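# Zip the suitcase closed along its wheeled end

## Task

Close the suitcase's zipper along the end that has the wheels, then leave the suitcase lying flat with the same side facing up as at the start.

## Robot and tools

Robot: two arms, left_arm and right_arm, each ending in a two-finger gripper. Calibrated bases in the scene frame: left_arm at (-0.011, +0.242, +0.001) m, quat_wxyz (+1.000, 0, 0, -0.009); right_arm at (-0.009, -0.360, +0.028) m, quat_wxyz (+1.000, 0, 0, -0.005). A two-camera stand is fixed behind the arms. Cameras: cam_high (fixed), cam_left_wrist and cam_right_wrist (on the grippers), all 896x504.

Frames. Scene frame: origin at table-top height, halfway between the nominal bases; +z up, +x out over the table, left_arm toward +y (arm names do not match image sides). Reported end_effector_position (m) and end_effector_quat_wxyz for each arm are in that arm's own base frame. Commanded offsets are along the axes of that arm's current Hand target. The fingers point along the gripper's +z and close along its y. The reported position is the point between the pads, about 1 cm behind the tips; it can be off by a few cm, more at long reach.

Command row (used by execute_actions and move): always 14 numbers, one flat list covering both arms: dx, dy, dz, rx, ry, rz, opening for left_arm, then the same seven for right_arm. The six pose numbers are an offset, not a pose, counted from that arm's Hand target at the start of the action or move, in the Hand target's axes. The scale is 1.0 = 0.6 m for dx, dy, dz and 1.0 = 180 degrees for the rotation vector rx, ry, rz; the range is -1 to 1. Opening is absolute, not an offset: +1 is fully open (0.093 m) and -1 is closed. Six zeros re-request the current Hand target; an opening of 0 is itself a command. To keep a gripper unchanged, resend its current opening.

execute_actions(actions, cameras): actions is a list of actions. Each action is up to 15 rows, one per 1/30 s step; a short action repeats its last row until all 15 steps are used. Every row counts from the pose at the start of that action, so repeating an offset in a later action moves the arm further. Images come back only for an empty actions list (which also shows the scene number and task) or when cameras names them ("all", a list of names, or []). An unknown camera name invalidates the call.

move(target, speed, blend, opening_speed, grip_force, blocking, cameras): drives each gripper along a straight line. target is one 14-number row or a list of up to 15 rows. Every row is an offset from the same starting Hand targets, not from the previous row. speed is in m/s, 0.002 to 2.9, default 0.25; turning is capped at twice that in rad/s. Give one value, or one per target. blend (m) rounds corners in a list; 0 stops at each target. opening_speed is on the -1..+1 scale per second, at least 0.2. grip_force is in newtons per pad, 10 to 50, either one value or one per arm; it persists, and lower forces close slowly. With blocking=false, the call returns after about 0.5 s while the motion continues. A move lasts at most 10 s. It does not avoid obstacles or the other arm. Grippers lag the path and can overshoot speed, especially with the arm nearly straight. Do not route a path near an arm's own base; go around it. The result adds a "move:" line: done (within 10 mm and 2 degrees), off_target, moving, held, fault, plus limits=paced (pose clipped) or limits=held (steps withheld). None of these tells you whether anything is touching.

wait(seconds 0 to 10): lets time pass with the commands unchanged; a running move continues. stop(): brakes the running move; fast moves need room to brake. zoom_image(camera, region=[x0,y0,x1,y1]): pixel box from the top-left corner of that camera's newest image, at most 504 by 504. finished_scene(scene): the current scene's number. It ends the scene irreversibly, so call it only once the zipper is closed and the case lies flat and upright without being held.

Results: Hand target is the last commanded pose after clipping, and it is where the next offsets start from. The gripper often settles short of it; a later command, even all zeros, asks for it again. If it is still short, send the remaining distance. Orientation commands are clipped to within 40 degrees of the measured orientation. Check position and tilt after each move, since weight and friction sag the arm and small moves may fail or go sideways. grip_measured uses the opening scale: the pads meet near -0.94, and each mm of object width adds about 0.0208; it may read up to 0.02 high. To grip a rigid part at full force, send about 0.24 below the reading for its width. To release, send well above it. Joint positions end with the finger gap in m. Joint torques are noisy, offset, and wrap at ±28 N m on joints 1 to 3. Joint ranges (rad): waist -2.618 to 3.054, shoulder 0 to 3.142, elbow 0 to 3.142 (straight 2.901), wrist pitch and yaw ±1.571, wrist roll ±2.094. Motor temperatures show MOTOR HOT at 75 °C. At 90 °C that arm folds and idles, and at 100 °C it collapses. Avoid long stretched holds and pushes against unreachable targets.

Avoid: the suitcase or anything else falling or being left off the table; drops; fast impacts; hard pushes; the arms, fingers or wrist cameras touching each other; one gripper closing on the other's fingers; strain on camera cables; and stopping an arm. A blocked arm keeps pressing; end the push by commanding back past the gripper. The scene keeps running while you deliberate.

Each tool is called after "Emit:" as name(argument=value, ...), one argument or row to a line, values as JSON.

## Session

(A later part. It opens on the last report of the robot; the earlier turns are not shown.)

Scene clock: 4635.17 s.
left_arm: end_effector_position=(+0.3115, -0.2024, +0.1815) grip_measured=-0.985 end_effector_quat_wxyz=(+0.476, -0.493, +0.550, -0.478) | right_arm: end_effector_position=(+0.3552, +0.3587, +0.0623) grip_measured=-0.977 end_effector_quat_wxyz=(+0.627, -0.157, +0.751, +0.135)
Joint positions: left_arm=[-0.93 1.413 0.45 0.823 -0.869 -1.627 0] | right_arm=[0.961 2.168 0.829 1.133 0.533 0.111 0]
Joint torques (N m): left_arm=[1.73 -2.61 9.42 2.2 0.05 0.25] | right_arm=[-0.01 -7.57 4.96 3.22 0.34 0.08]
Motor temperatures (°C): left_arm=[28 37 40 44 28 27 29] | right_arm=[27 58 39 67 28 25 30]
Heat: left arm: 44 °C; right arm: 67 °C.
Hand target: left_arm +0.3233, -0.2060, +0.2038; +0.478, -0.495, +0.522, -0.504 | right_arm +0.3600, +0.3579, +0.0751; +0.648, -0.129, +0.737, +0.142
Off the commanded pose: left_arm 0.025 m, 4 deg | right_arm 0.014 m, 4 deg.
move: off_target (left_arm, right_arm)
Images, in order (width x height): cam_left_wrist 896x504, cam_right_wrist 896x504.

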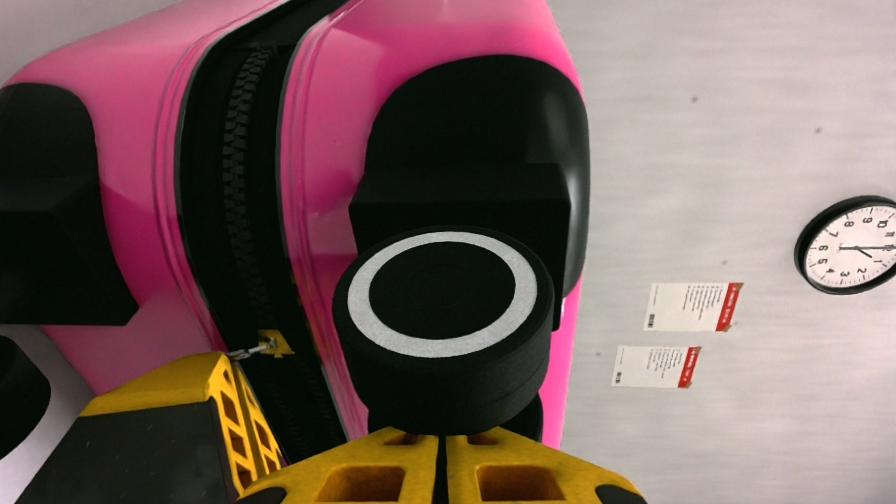

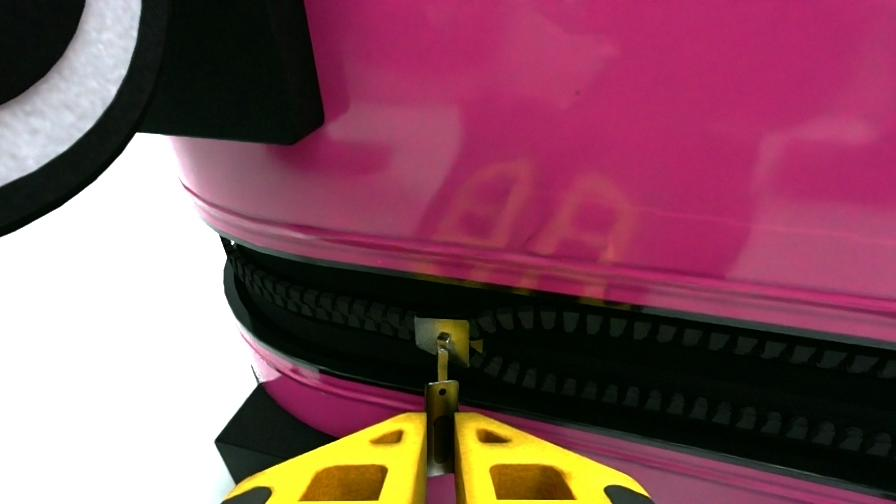

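Emit:
move(
  target=[0.0, 0.0, 0.02, 0, 0, 0, -1.0, 0.0, 0.0, 0.0, 0, 0, 0, -1.0],
  speed=0.08,
  cameras=["cam_left_wrist", "cam_high"],
)

Emit:
zoom_image(
  camera="cam_high",
  region=[360, 190, 500, 290],
)

Scene clock: 4641.70 s.
left_arm: end_effector_position=(+0.3197, -0.2090, +0.1811) grip_measured=-0.985 end_effector_quat_wxyz=(+0.468, -0.489, +0.554, -0.485) | right_arm: end_effector_position=(+0.3600, +0.3525, +0.0626) grip_measured=-0.977 end_effector_quat_wxyz=(+0.630, -0.148, +0.752, +0.126)
Joint positions: left_arm=[-0.908 1.447 0.473 0.84 -0.823 -1.627 0] | right_arm=[0.95 2.168 0.829 1.133 0.548 0.111 0]
Joint torques (N m): left_arm=[2.71 -2.56 9.73 2.18 -0.03 0.28] | right_arm=[0.49 -7.84 5.12 3.24 0.11 0.09]
Motor temperatures (°C): left_arm=[28 37 41 45 28 27 29] | right_arm=[27 58 39 67 28 25 30]
Heat: left arm: 45 °C; right arm: 67 °C.
Hand target: left_arm +0.3353, -0.2066, +0.2033; +0.478, -0.495, +0.522, -0.504 | right_arm +0.3600, +0.3579, +0.0751; +0.648, -0.129, +0.737, +0.142
Off the commanded pose: left_arm 0.027 m, 4 deg | right_arm 0.014 m, 4 deg.
move: off_target (left_arm, right_arm)
Images, in order (width x height): cam_high 896x504, cam_left_wrist 896x504.

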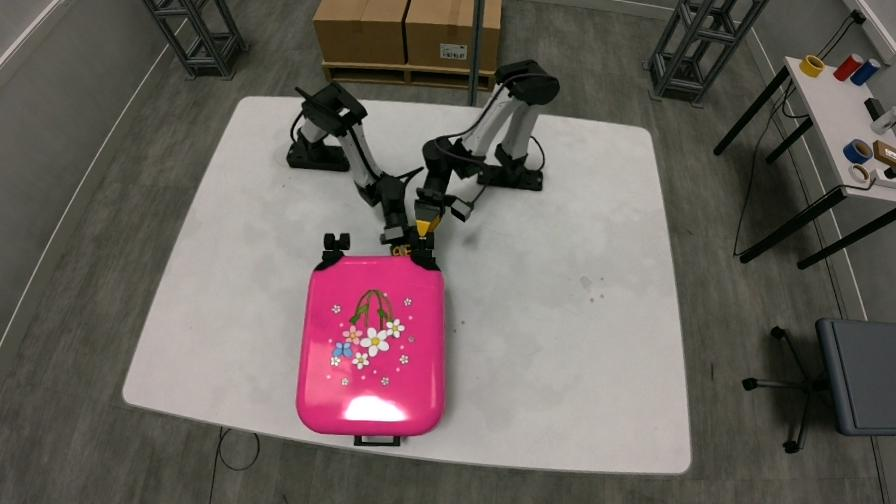

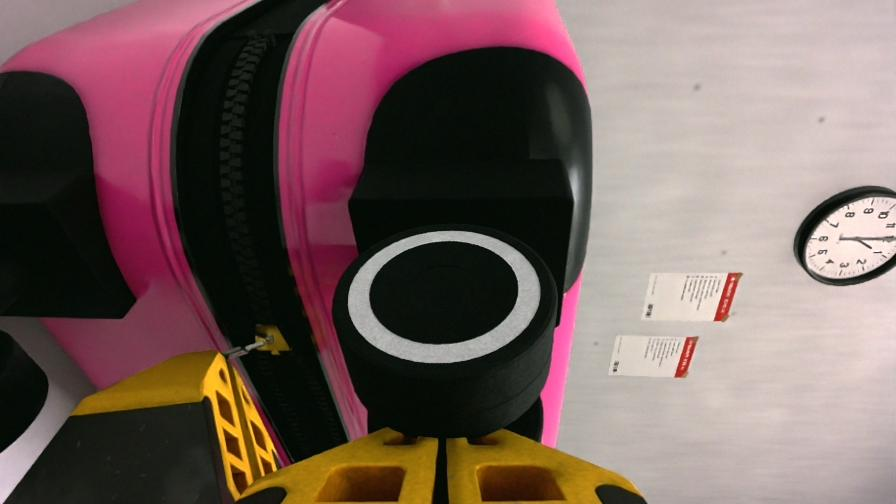

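Scaled by 3.600.

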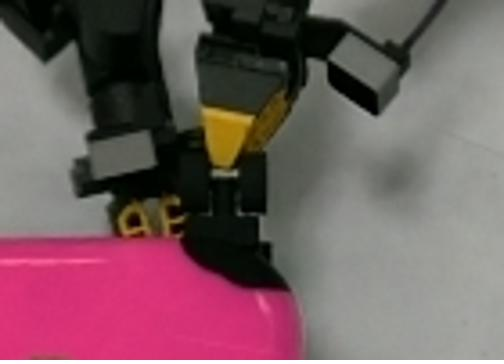

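Emit:
move(
  target=[-0.0667, 0.0, -0.0035, 0, 0, 0, -1.0, -0.0257, -0.0863, -0.0333, 0, 0, 0, -1.0],
  speed=0.1,
  cameras=["cam_right_wrist", "cam_high", "cam_left_wrist"],
)

Scene clock: 4653.13 s.
left_arm: end_effector_position=(+0.3224, -0.2080, +0.1825) grip_measured=-0.985 end_effector_quat_wxyz=(+0.422, -0.458, +0.581, -0.523) | right_arm: end_effector_position=(+0.3537, +0.3310, +0.0823) grip_measured=-0.986 end_effector_quat_wxyz=(+0.633, -0.165, +0.735, +0.179)
Joint positions: left_arm=[-0.821 1.378 0.422 0.841 -0.593 -1.624 0] | right_arm=[0.882 2.073 0.694 1.233 0.382 0.111 0]
Joint torques (N m): left_arm=[4.12 -6.45 5.57 2.03 -1.22 0.26] | right_arm=[-1.99 -10.35 1.43 2.75 0.75 -0.16]
Motor temperatures (°C): left_arm=[28 37 41 45 28 27 29] | right_arm=[27 59 39 67 28 25 30]
Heat: left arm: 45 °C; right arm: 67 °C.
Hand target: left_arm +0.3353, -0.1666, +0.2034; +0.478, -0.495, +0.522, -0.504 | right_arm +0.3630, +0.3025, +0.0905; +0.648, -0.129, +0.737, +0.142
Off the commanded pose: left_arm 0.048 m, 10 deg | right_arm 0.031 m, 6 deg.
move: off_target (left_arm, right_arm)

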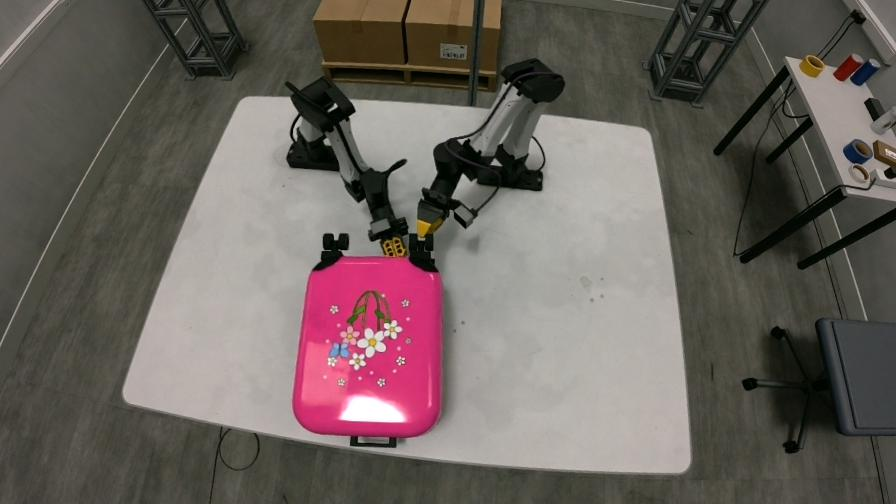

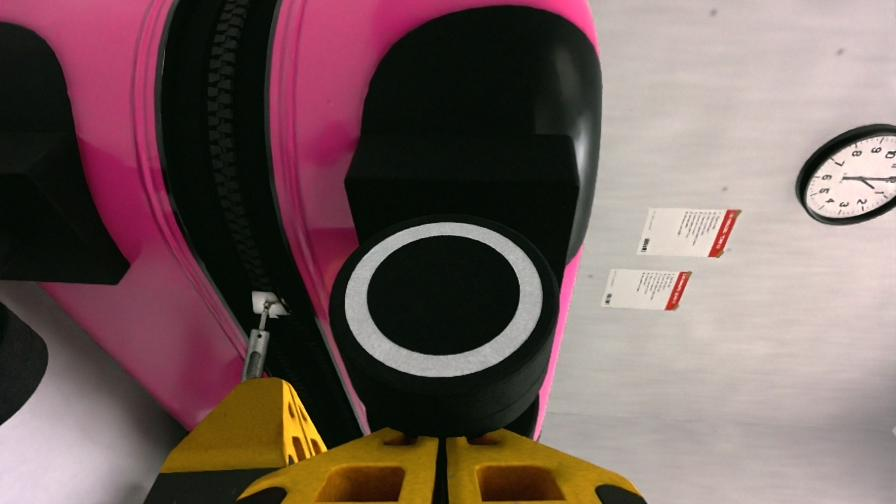

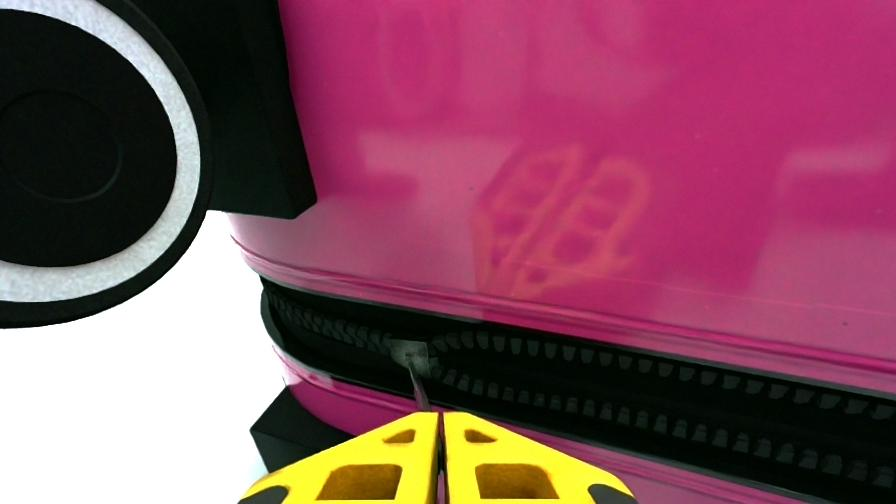

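Emit:
move(
  target=[-0.033, 0.0, 0.0, 0, 0, 0, -1.0, -0.0033, -0.071, 0.0022, 0, 0, 0, -1.0],
  speed=0.1,
  cameras=["cam_right_wrist", "cam_left_wrist"],
)

Scene clock: 4702.20 s.
left_arm: end_effector_position=(+0.3239, -0.1923, +0.1842) grip_measured=-0.985 end_effector_quat_wxyz=(+0.413, -0.453, +0.584, -0.533) | right_arm: end_effector_position=(+0.3612, +0.3033, +0.0815) grip_measured=-0.986 end_effector_quat_wxyz=(+0.625, -0.183, +0.733, +0.198)
Joint positions: left_arm=[-0.75 1.317 0.38 0.832 -0.497 -1.62 0] | right_arm=[0.778 2.037 0.615 1.277 0.224 0.095 0]
Joint torques (N m): left_arm=[3.89 -6.23 5.59 1.97 -1.46 0.29] | right_arm=[-3.56 -9.36 1.5 2.82 1.04 -0.08]
Motor temperatures (°C): left_arm=[29 38 39 45 30 27 29] | right_arm=[27 68 35 56 29 25 28]
Heat: left arm: 45 °C; right arm: 68 °C.
Hand target: left_arm +0.3363, -0.1468, +0.2034; +0.478, -0.495, +0.522, -0.504 | right_arm +0.3804, +0.2636, +0.0905; +0.648, -0.129, +0.737, +0.142
Off the commanded pose: left_arm 0.051 m, 12 deg | right_arm 0.045 m, 9 deg.
move: off_target (left_arm, right_arm)
Images, in order (width x height): cam_left_wrist 896x504, cam_right_wrist 896x504.

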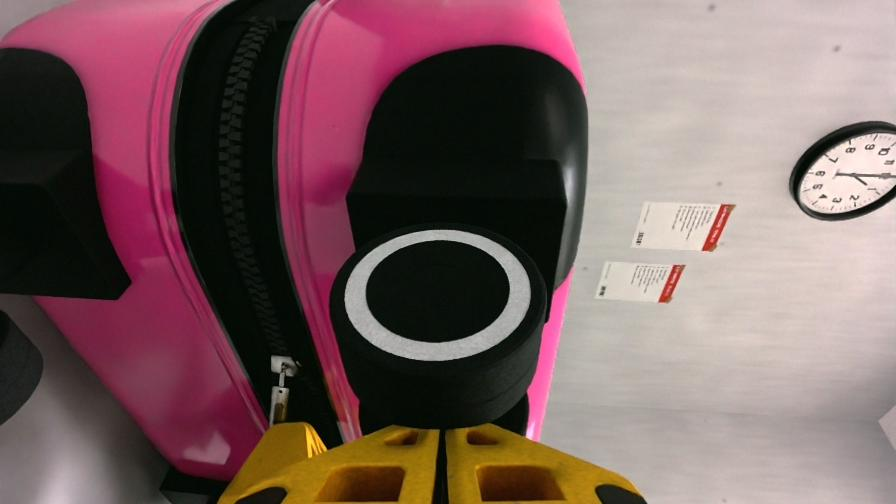

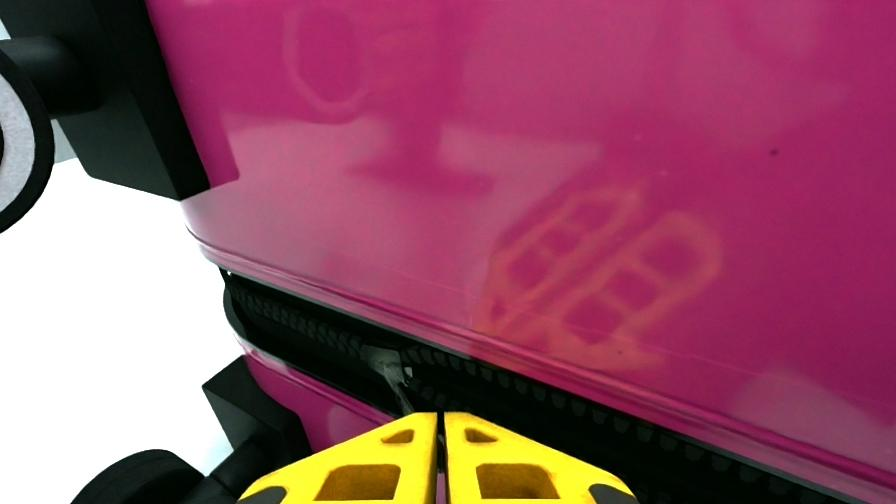

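Emit:
move(
  target=[0.0, 0.0, 0.0, 0, 0, 0, -1.0, 0.0, -0.079, -0.0267, 0, 0, 0, -1.0],
  speed=0.1,
  cameras=["cam_right_wrist", "cam_left_wrist"],
)

Scene clock: 4717.30 s.
left_arm: end_effector_position=(+0.3179, -0.2092, +0.1840) grip_measured=-0.985 end_effector_quat_wxyz=(+0.383, -0.426, +0.605, -0.553) | right_arm: end_effector_position=(+0.3534, +0.2751, +0.0800) grip_measured=-0.986 end_effector_quat_wxyz=(+0.614, -0.226, +0.726, +0.211)
Joint positions: left_arm=[-0.756 1.315 0.38 0.832 -0.403 -1.62 0] | right_arm=[0.678 1.979 0.506 1.316 0.045 0.036 0]
Joint torques (N m): left_arm=[3.99 -6.71 5.03 1.97 -2.28 0.26] | right_arm=[-6.09 -8.25 0.18 3.3 1.44 0.38]
Motor temperatures (°C): left_arm=[30 39 39 44 31 27 29] | right_arm=[28 64 35 56 30 25 28]
Heat: left arm: 44 °C; right arm: 64 °C.
Hand target: left_arm +0.3363, -0.1468, +0.2034; +0.478, -0.495, +0.522, -0.504 | right_arm +0.3835, +0.2136, +0.0904; +0.648, -0.129, +0.737, +0.142
Off the commanded pose: left_arm 0.068 m, 17 deg | right_arm 0.069 m, 14 deg.
move: off_target (left_arm, right_arm)
Images, in order (width x height): cam_left_wrist 896x504, cam_right_wrist 896x504.

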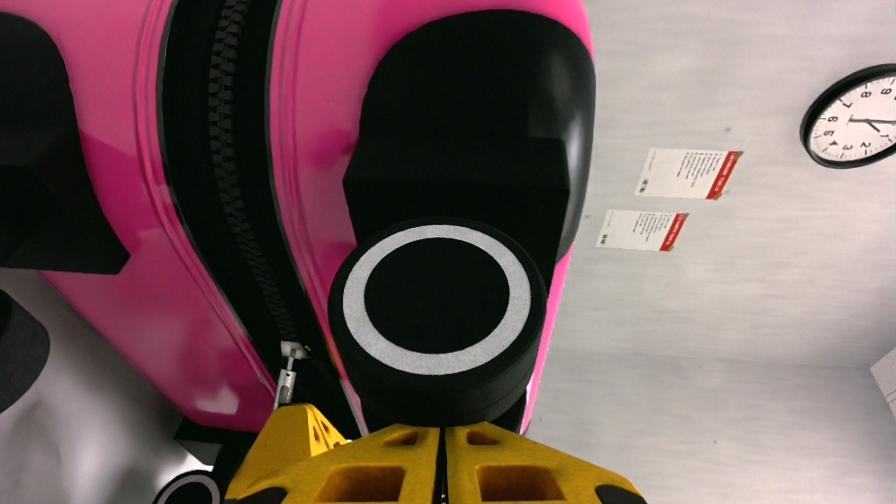

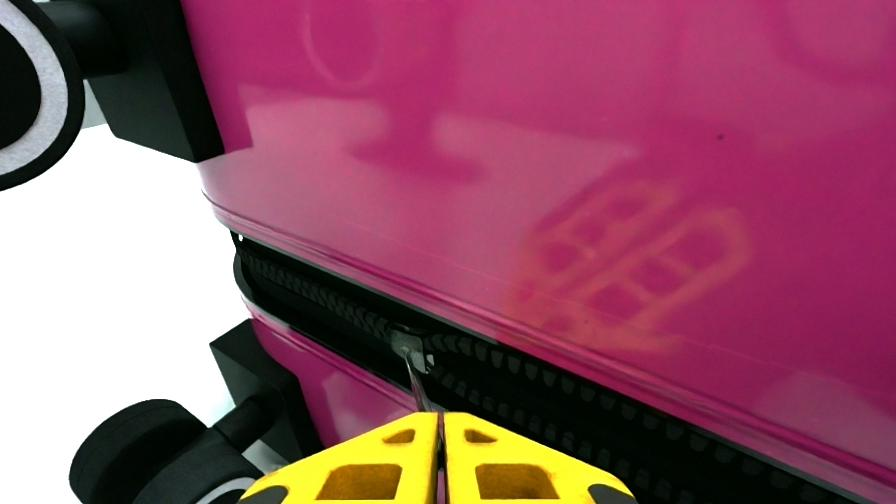

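Emit:
move(
  target=[-0.1, 0.0, 0.0, 0, 0, 0, -1.0, 0.0, -0.063, -0.0213, 0, 0, 0, -1.0],
  speed=0.1,
  cameras=["cam_right_wrist", "cam_left_wrist", "cam_high"],
)

Scene clock: 4724.73 s.
left_arm: end_effector_position=(+0.3406, -0.0900, +0.1982) grip_measured=-0.985 end_effector_quat_wxyz=(+0.471, -0.501, +0.522, -0.505) | right_arm: end_effector_position=(+0.3788, +0.1891, +0.0700) grip_measured=-0.986 end_effector_quat_wxyz=(+0.614, -0.159, +0.758, +0.152)
Joint positions: left_arm=[-0.437 1.137 0.293 0.794 -0.382 -1.605 0] | right_arm=[0.471 1.935 0.413 1.32 0.02 0.04 0]
Joint torques (N m): left_arm=[0.76 -3.7 6.04 1.74 0.01 0.3] | right_arm=[-1.69 -6.99 2.28 3.6 0.28 0.13]
Motor temperatures (°C): left_arm=[29 39 39 44 32 27 29] | right_arm=[29 63 35 58 30 25 28]
Heat: left arm: 44 °C; right arm: 63 °C.
Hand target: left_arm +0.3395, -0.0869, +0.2034; +0.478, -0.495, +0.522, -0.504 | right_arm +0.3859, +0.1738, +0.0903; +0.648, -0.129, +0.737, +0.142
Off the commanded pose: left_arm 0.006 m, 1 deg | right_arm 0.026 m, 6 deg.
move: off_target (right_arm)

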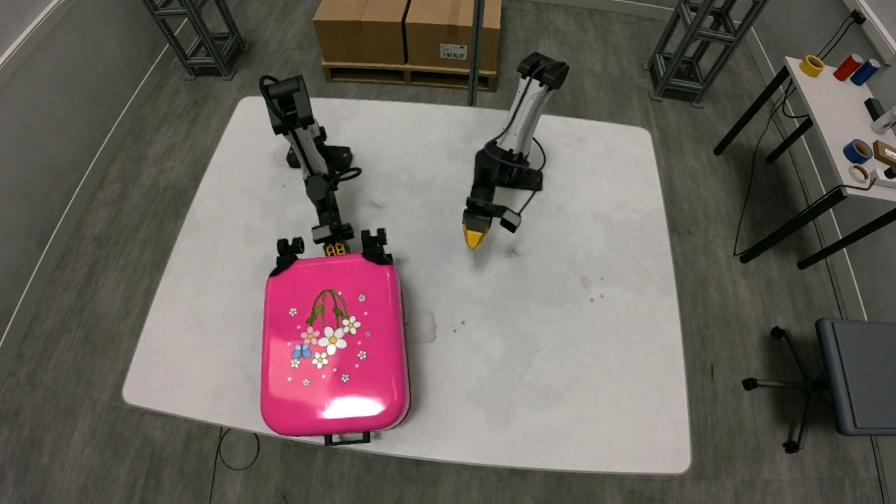

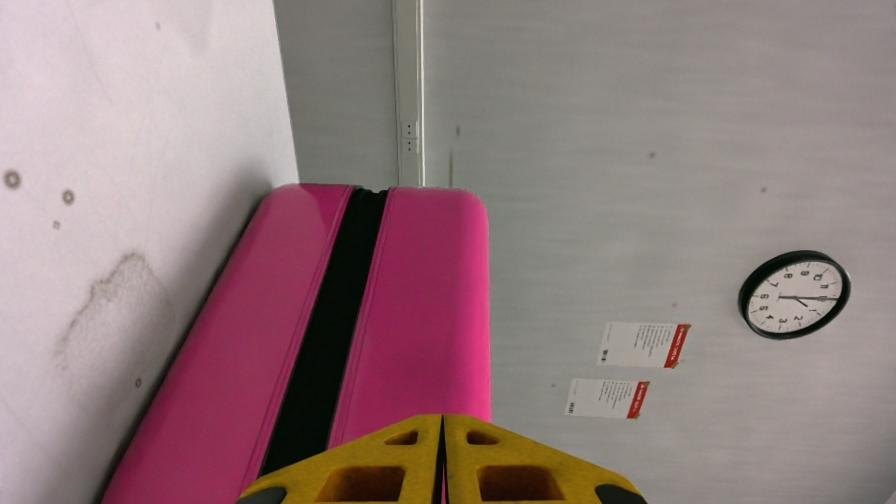

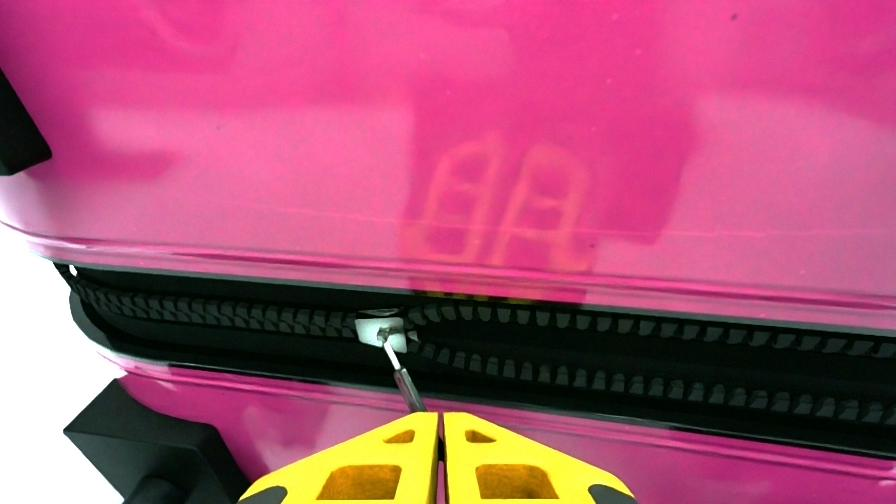

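Emit:
zoom_image(
  camera="cam_high",
  region=[250, 190, 430, 300],
)

Scaled by 2.800.

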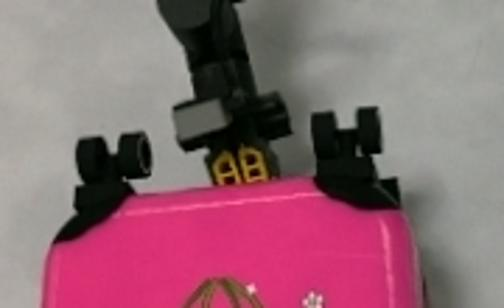

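Emit:
move(
  target=[
    [0.0795, -0.106, -0.1488, -0.1077, 0.046, 0.2253, 0.0, 0.0, 0.0, 0.0, 0, 0, 0, -1.0],
    [0.4257, -0.0838, -0.0663, -0.2154, 0.092, 0.4506, 0.7, 0.0, 0.0, 0.0, 0, 0, 0, -1.0],
  ],
  speed=0.25,
  blend=[0.03, 0],
  cameras=["cam_left_wrist", "cam_high"],
)

Scene clock: 4765.23 s.
left_arm: end_effector_position=(+0.2887, -0.3350, +0.2417) grip_measured=-0.002 end_effector_quat_wxyz=(+0.438, -0.113, +0.892, -0.006) | right_arm: end_effector_position=(+0.3788, +0.1891, +0.0700) grip_measured=-0.986 end_effector_quat_wxyz=(+0.614, -0.159, +0.758, +0.152)
Joint positions: left_arm=[-1.149 1.918 1.888 -1.17 -0.848 -1.232 0.045] | right_arm=[0.471 1.935 0.413 1.32 0.02 0.04 0]
Joint torques (N m): left_arm=[0.27 -9.02 5.94 0.81 -0.52 0.07] | right_arm=[-1.85 -6.86 2.54 3.65 0.23 0.14]
Motor temperatures (°C): left_arm=[28 38 39 43 30 27 29] | right_arm=[28 57 34 62 28 25 28]
Heat: left arm: 43 °C; right arm: 62 °C.
Hand target: left_arm +0.2881, -0.3321, +0.2506; +0.442, -0.120, +0.889, -0.015 (not the last commanded pose) | right_arm +0.3859, +0.1738, +0.0903; +0.648, -0.129, +0.737, +0.142
Tool commands: left_gripper/opening=+0.0 right_gripper/opening=-1.0
Off the commanded pose: left_arm 0.014 m, 6 deg | right_arm 0.026 m, 6 deg.
move: held (left_arm; a check stopped the path), off_target (right_arm); path passed 1 of 2 targets; target 2's new opening was not sent; limits=held
pose unreachable (left arm): on one or more control steps of this call, first in action 0 (counted from 0), this arm could not follow its commanded pose, so it was not sent that pose on those steps. It may still have moved: this result reports where it is.
cause: moving toward the commanded pose would bring a part of the arm too close to another arm (this arm's wrist (the part past joint 4) and the right arm's forearm (the part past joint 3), 23 mm apart when this arm was first held).
Images, in order (width x height): cam_high 896x504, cam_left_wrist 896x504.

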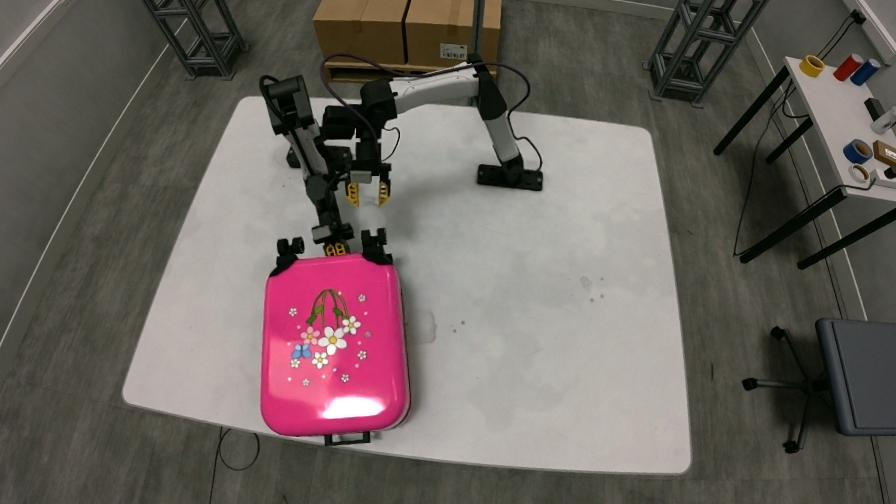

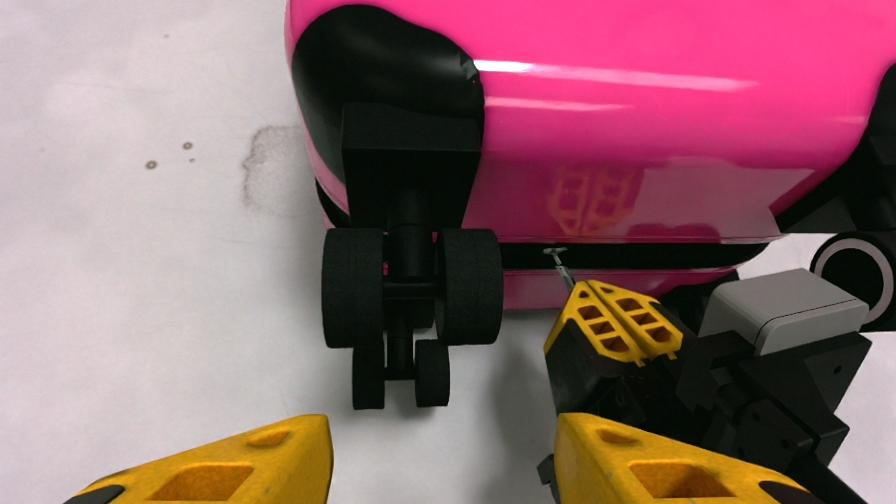

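Emit:
move(
  target=[
    [0.005, 0.025, 0.03, 0, 0, 0, 0.7, 0.0, 0.0, 0.0, 0, 0, 0, -1.0],
  ],
  speed=0.1,
  cameras=["cam_left_wrist"],
)

Scene clock: 4780.53 s.
left_arm: end_effector_position=(+0.2961, -0.3173, +0.2150) grip_measured=+0.698 end_effector_quat_wxyz=(+0.433, -0.105, +0.895, +0.019) | right_arm: end_effector_position=(+0.3788, +0.1891, +0.0700) grip_measured=-0.986 end_effector_quat_wxyz=(+0.614, -0.159, +0.758, +0.152)
Joint positions: left_arm=[-1.114 1.881 1.74 -1.079 -0.843 -1.189 0.079] | right_arm=[0.471 1.935 0.413 1.32 0.02 0.04 0]
Joint torques (N m): left_arm=[0.5 -11.26 5.76 1.15 -0.43 0.18] | right_arm=[-1.77 -6.78 2.29 3.63 0.26 0.11]
Motor temperatures (°C): left_arm=[28 41 39 41 30 27 29] | right_arm=[28 56 34 63 28 25 28]
Heat: left arm: 41 °C; right arm: 63 °C.
Hand target: left_arm +0.2976, -0.3168, +0.2353; +0.442, -0.120, +0.889, -0.015 | right_arm +0.3859, +0.1738, +0.0903; +0.648, -0.129, +0.737, +0.142
Off the commanded pose: left_arm 0.020 m, 4 deg | right_arm 0.026 m, 6 deg.
move: off_target (left_arm, right_arm)
Images, in order (width x height): cam_left_wrist 896x504.

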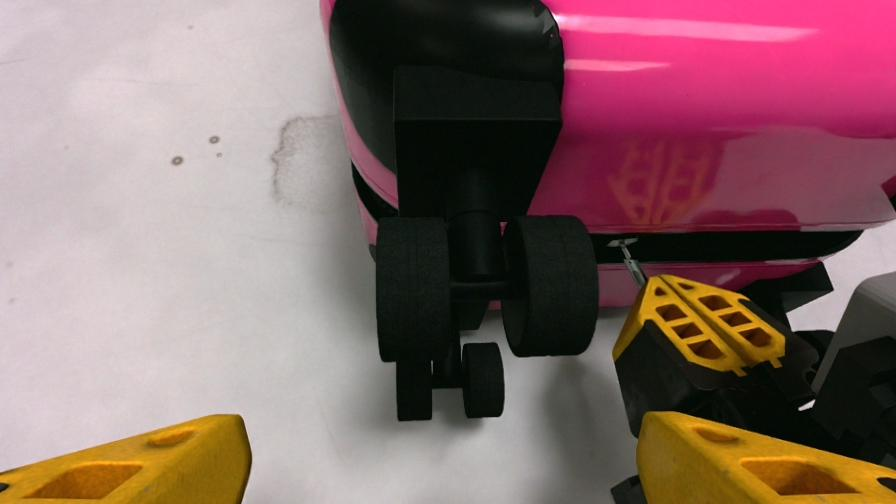

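Emit:
move(
  target=[
    [-0.006, -0.021, 0.01, 0, 0, 0, 0.7, 0.0, 0.0, 0.0, 0, 0, 0, -1.0],
    [-0.012, -0.021, 0.075, 0, 0, 0, 0.7, 0.0, 0.0, 0.0, 0, 0, 0, -1.0],
  ],
  speed=0.1,
  cameras=["cam_left_wrist"],
)

Scene clock: 4789.50 s.
left_arm: end_effector_position=(+0.3362, -0.3176, +0.2127) grip_measured=+0.698 end_effector_quat_wxyz=(+0.437, -0.116, +0.892, +0.001) | right_arm: end_effector_position=(+0.3788, +0.1891, +0.0700) grip_measured=-0.986 end_effector_quat_wxyz=(+0.614, -0.159, +0.758, +0.152)
Joint positions: left_arm=[-1.022 1.907 1.746 -0.932 -0.802 -1.076 0.079] | right_arm=[0.471 1.935 0.413 1.32 0.02 0.04 0]
Joint torques (N m): left_arm=[0.34 -7.46 6.22 1.4 -0.37 0.18] | right_arm=[-1.84 -6.99 2.36 3.57 0.27 0.06]
Motor temperatures (°C): left_arm=[28 43 39 41 30 27 29] | right_arm=[28 55 34 63 28 25 28]
Heat: left arm: 43 °C; right arm: 63 °C.
Hand target: left_arm +0.3398, -0.3239, +0.2153; +0.442, -0.120, +0.889, -0.015 | right_arm +0.3859, +0.1738, +0.0903; +0.648, -0.129, +0.737, +0.142
Off the commanded pose: left_arm 0.008 m, 2 deg | right_arm 0.026 m, 6 deg.
move: off_target (right_arm)
Images, in order (width x height): cam_left_wrist 896x504.

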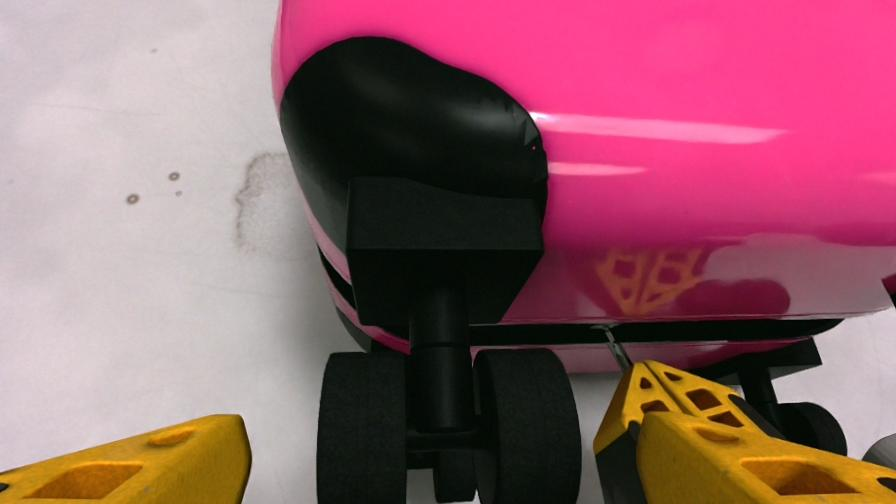

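Emit:
execute_actions(
  actions=[],
)

Scene clock: 4809.13 s.
left_arm: end_effector_position=(+0.3362, -0.3176, +0.2127) grip_measured=+0.698 end_effector_quat_wxyz=(+0.437, -0.116, +0.892, +0.001) | right_arm: end_effector_position=(+0.3788, +0.1891, +0.0700) grip_measured=-0.986 end_effector_quat_wxyz=(+0.614, -0.159, +0.758, +0.152)
Joint positions: left_arm=[-1.022 1.907 1.746 -0.932 -0.802 -1.076 0.079] | right_arm=[0.471 1.935 0.413 1.32 0.02 0.04 0]
Joint velocities: within noise
Joint torques (N m): left_arm=[0.36 -7.45 6.19 1.41 -0.39 0.19] | right_arm=[-1.77 -6.8 2.66 3.62 0.21 0.11]
Motor temperatures (°C): left_arm=[28 43 38 41 29 27 29] | right_arm=[28 55 34 64 28 25 28]
Heat: left arm: 43 °C; right arm: 64 °C.
Hand target: left_arm +0.3398, -0.3239, +0.2153; +0.442, -0.120, +0.889, -0.015 | right_arm +0.3859, +0.1738, +0.0903; +0.648, -0.129, +0.737, +0.142
Tool commands: left_gripper/opening=+0.7 right_gripper/opening=-1.0
Off the commanded pose: left_arm 0.008 m, 2 deg | right_arm 0.026 m, 6 deg.

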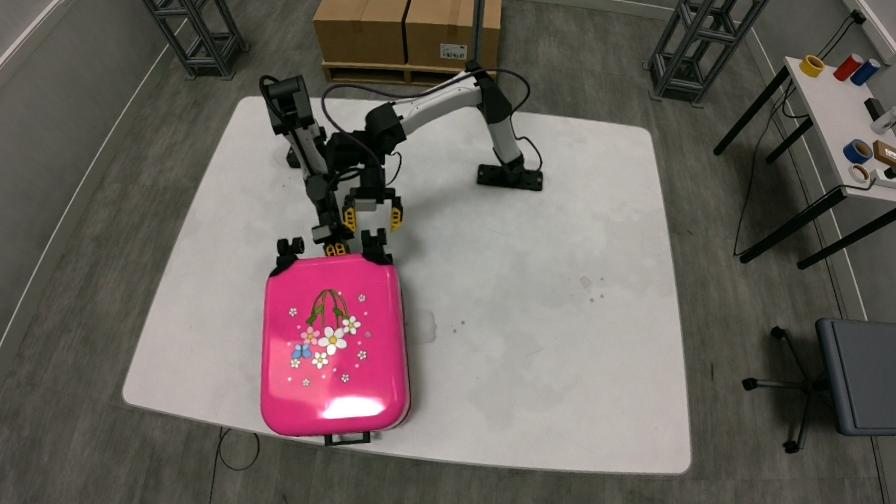

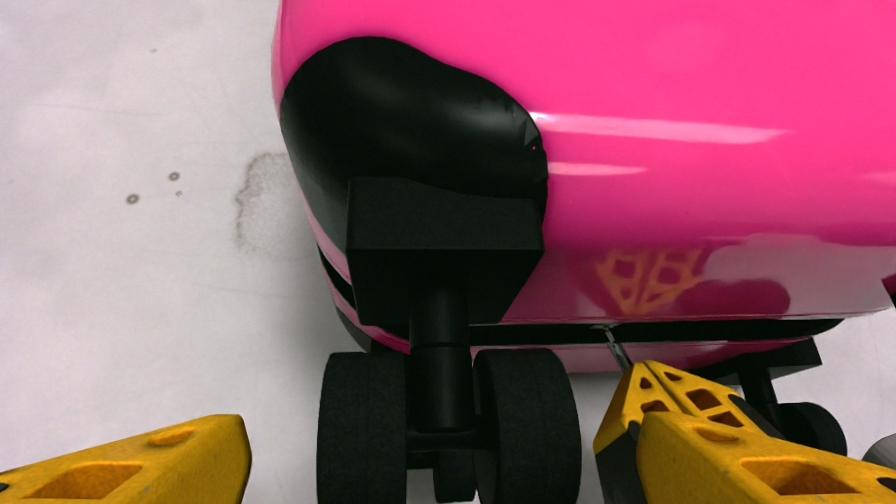

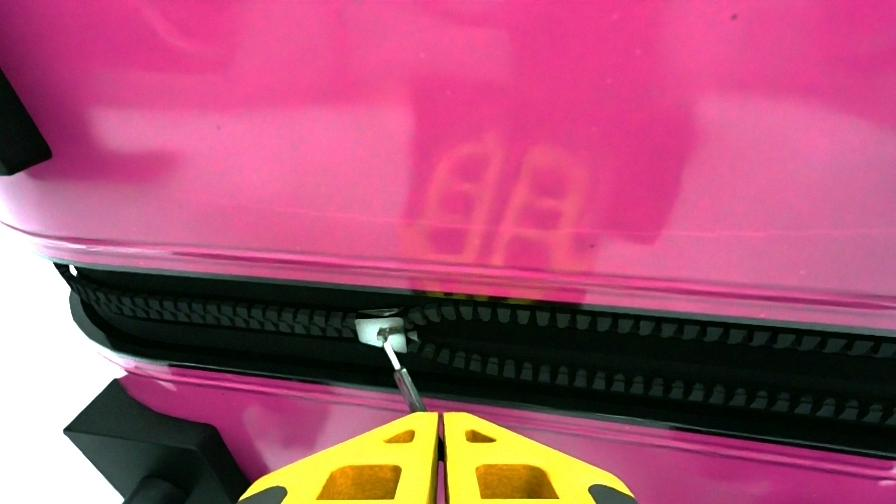

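Emit:
move(
  target=[0.0257, 0.0048, 0.0537, 0, 0, 0, 0.6, 0, 0, 0, 0, 0, 0, -1],
  speed=0.05,
  opening_speed=0.5,
  cameras=["cam_high", "cam_left_wrist"],
)

Scene clock: 4826.17 s.
left_arm: end_effector_position=(+0.3509, -0.3162, +0.1816) grip_measured=+0.602 end_effector_quat_wxyz=(+0.437, -0.116, +0.892, +0.000) | right_arm: end_effector_position=(+0.3788, +0.1891, +0.0700) grip_measured=-0.986 end_effector_quat_wxyz=(+0.614, -0.159, +0.758, +0.152)
Joint positions: left_arm=[-0.988 1.923 1.638 -0.777 -0.785 -1.031 0.074] | right_arm=[0.471 1.935 0.413 1.32 0.02 0.04 0]
Joint torques (N m): left_arm=[0.62 -7.46 6.27 1.46 -0.37 0.18] | right_arm=[-1.8 -7.04 2.48 3.62 0.27 0.08]
Motor temperatures (°C): left_arm=[28 43 38 41 29 27 29] | right_arm=[28 54 33 65 28 25 28]
Heat: left arm: 43 °C; right arm: 65 °C.
Hand target: left_arm +0.3557, -0.3220, +0.1832; +0.442, -0.120, +0.889, -0.015 | right_arm +0.3859, +0.1738, +0.0903; +0.648, -0.129, +0.737, +0.142
Off the commanded pose: left_arm 0.008 m, 2 deg | right_arm 0.026 m, 6 deg.
move: off_target (right_arm)
Images, in order (width x height): cam_high 896x504, cam_left_wrist 896x504.

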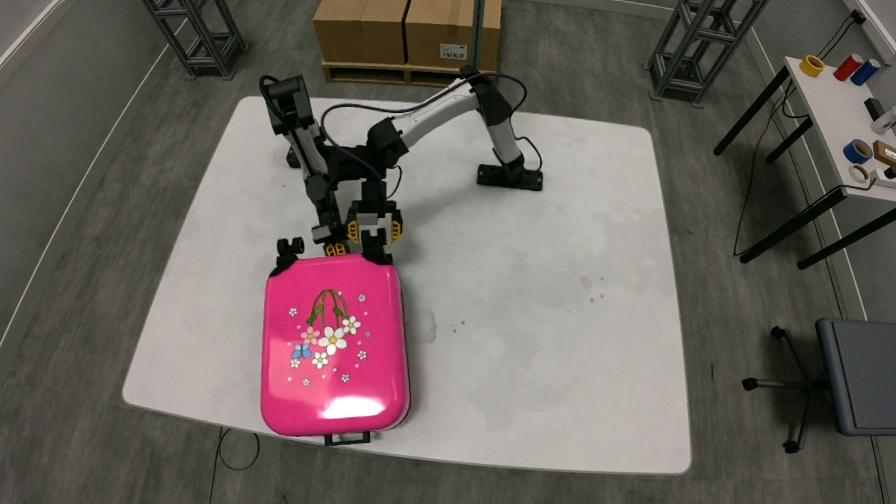

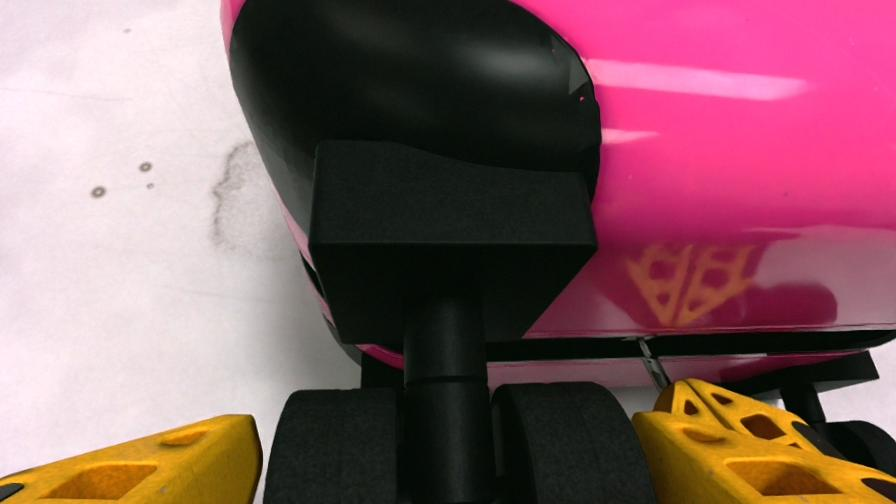

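Emit:
move(
  target=[0, 0, 0, 0, 0, 0, -0.3, 0, 0, 0, 0, 0, 0, -1],
  speed=0.05,
  opening_speed=0.5,
  cameras=["cam_left_wrist", "cam_right_wrist"],
)

Scene clock: 4832.00 s.
left_arm: end_effector_position=(+0.3515, -0.3177, +0.1813) grip_measured=+0.079 end_effector_quat_wxyz=(+0.437, -0.114, +0.892, -0.002) | right_arm: end_effector_position=(+0.3787, +0.1894, +0.0700) grip_measured=-0.986 end_effector_quat_wxyz=(+0.614, -0.160, +0.758, +0.153)
Joint positions: left_arm=[-0.988 1.924 1.638 -0.77 -0.782 -1.027 0.049] | right_arm=[0.471 1.935 0.413 1.32 0.019 0.04 0]
Joint torques (N m): left_arm=[0.62 -7.47 6.22 1.41 -0.39 0.15] | right_arm=[-1.84 -6.87 2.39 3.65 0.31 0.06]
Motor temperatures (°C): left_arm=[28 43 38 41 29 27 29] | right_arm=[28 54 33 65 28 25 28]
Heat: left arm: 43 °C; right arm: 65 °C.
Hand target: left_arm +0.3557, -0.3220, +0.1832; +0.442, -0.120, +0.889, -0.015 | right_arm +0.3859, +0.1738, +0.0903; +0.648, -0.129, +0.737, +0.142
Off the commanded pose: left_arm 0.006 m, 2 deg | right_arm 0.027 m, 6 deg.
move: off_target (right_arm)
Images, in order (width x height): cam_left_wrist 896x504, cam_right_wrist 896x504.

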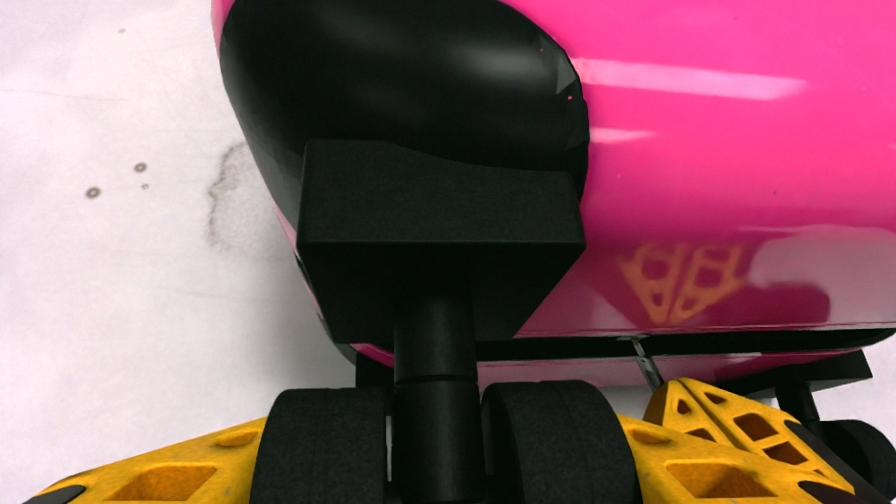

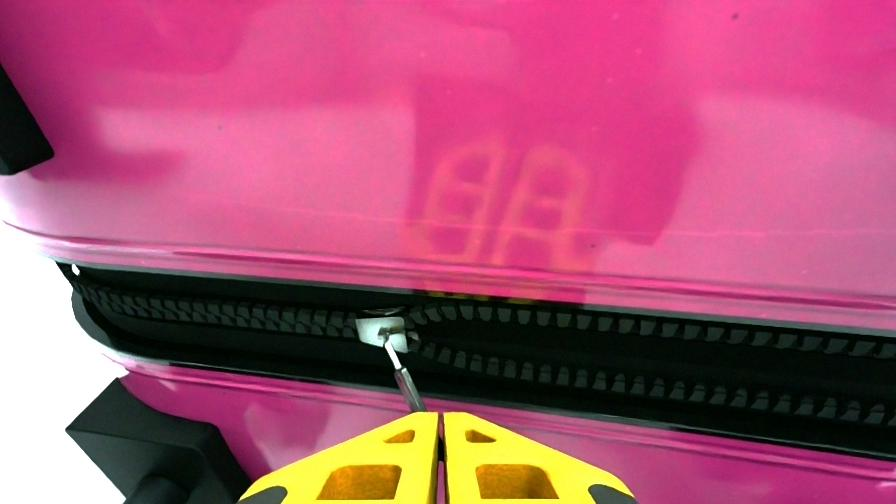

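Emit:
move(
  target=[-0.0286, 0.0776, 0.0197, 0, 0, 0, -0.3, 0.0043, -0.0845, 0.0043, 0, 0, 0, -1],
  speed=0.05,
  cameras=["cam_left_wrist", "cam_right_wrist"],
)

Scene clock: 4848.47 s.
left_arm: end_effector_position=(+0.3576, -0.3092, +0.1807) grip_measured=+0.076 end_effector_quat_wxyz=(+0.449, -0.073, +0.890, -0.033) | right_arm: end_effector_position=(+0.3797, +0.1829, +0.0748) grip_measured=-0.986 end_effector_quat_wxyz=(+0.602, -0.212, +0.739, +0.218)
Joint positions: left_arm=[-0.95 1.823 1.463 -0.55 -0.719 -0.857 0.049] | right_arm=[0.336 1.933 0.419 1.325 -0.285 0.014 0]
Joint torques (N m): left_arm=[4.46 -10.67 3.79 0.73 -0.44 -0.46] | right_arm=[-5.97 -5.19 2 3.68 1.38 0.11]
Motor temperatures (°C): left_arm=[28 43 38 41 29 27 30] | right_arm=[28 54 33 66 28 25 28]
Heat: left arm: 43 °C; right arm: 66 °C.
Hand target: left_arm +0.3658, -0.2720, +0.1833; +0.442, -0.120, +0.889, -0.015 | right_arm +0.4070, +0.1278, +0.0853; +0.648, -0.129, +0.737, +0.142
Off the commanded pose: left_arm 0.038 m, 6 deg | right_arm 0.062 m, 14 deg.
move: off_target (left_arm, right_arm)
Images, in order (width x height): cam_left_wrist 896x504, cam_right_wrist 896x504.

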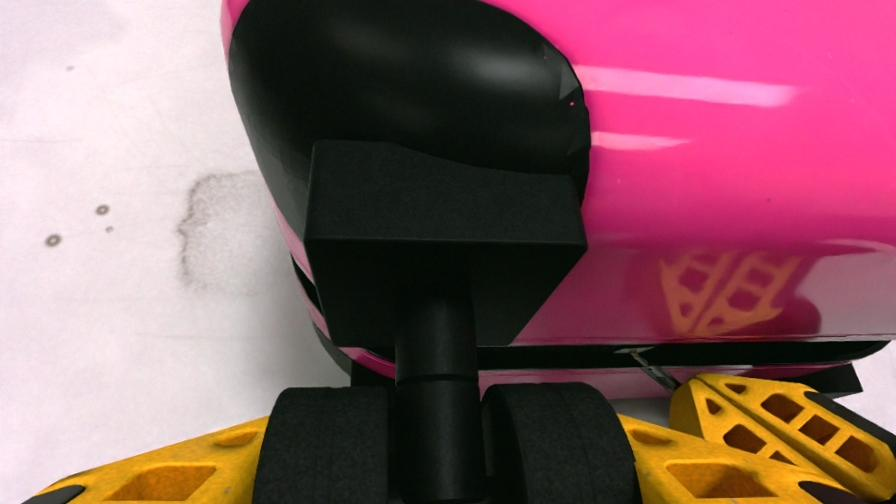

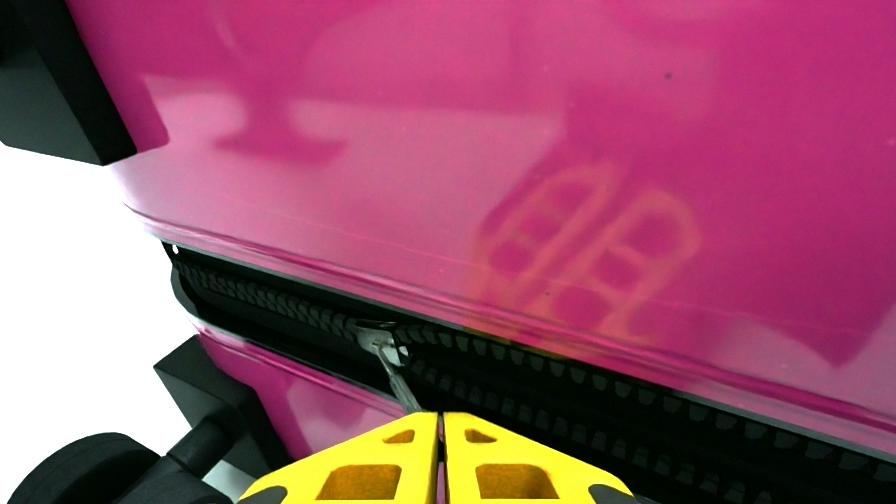

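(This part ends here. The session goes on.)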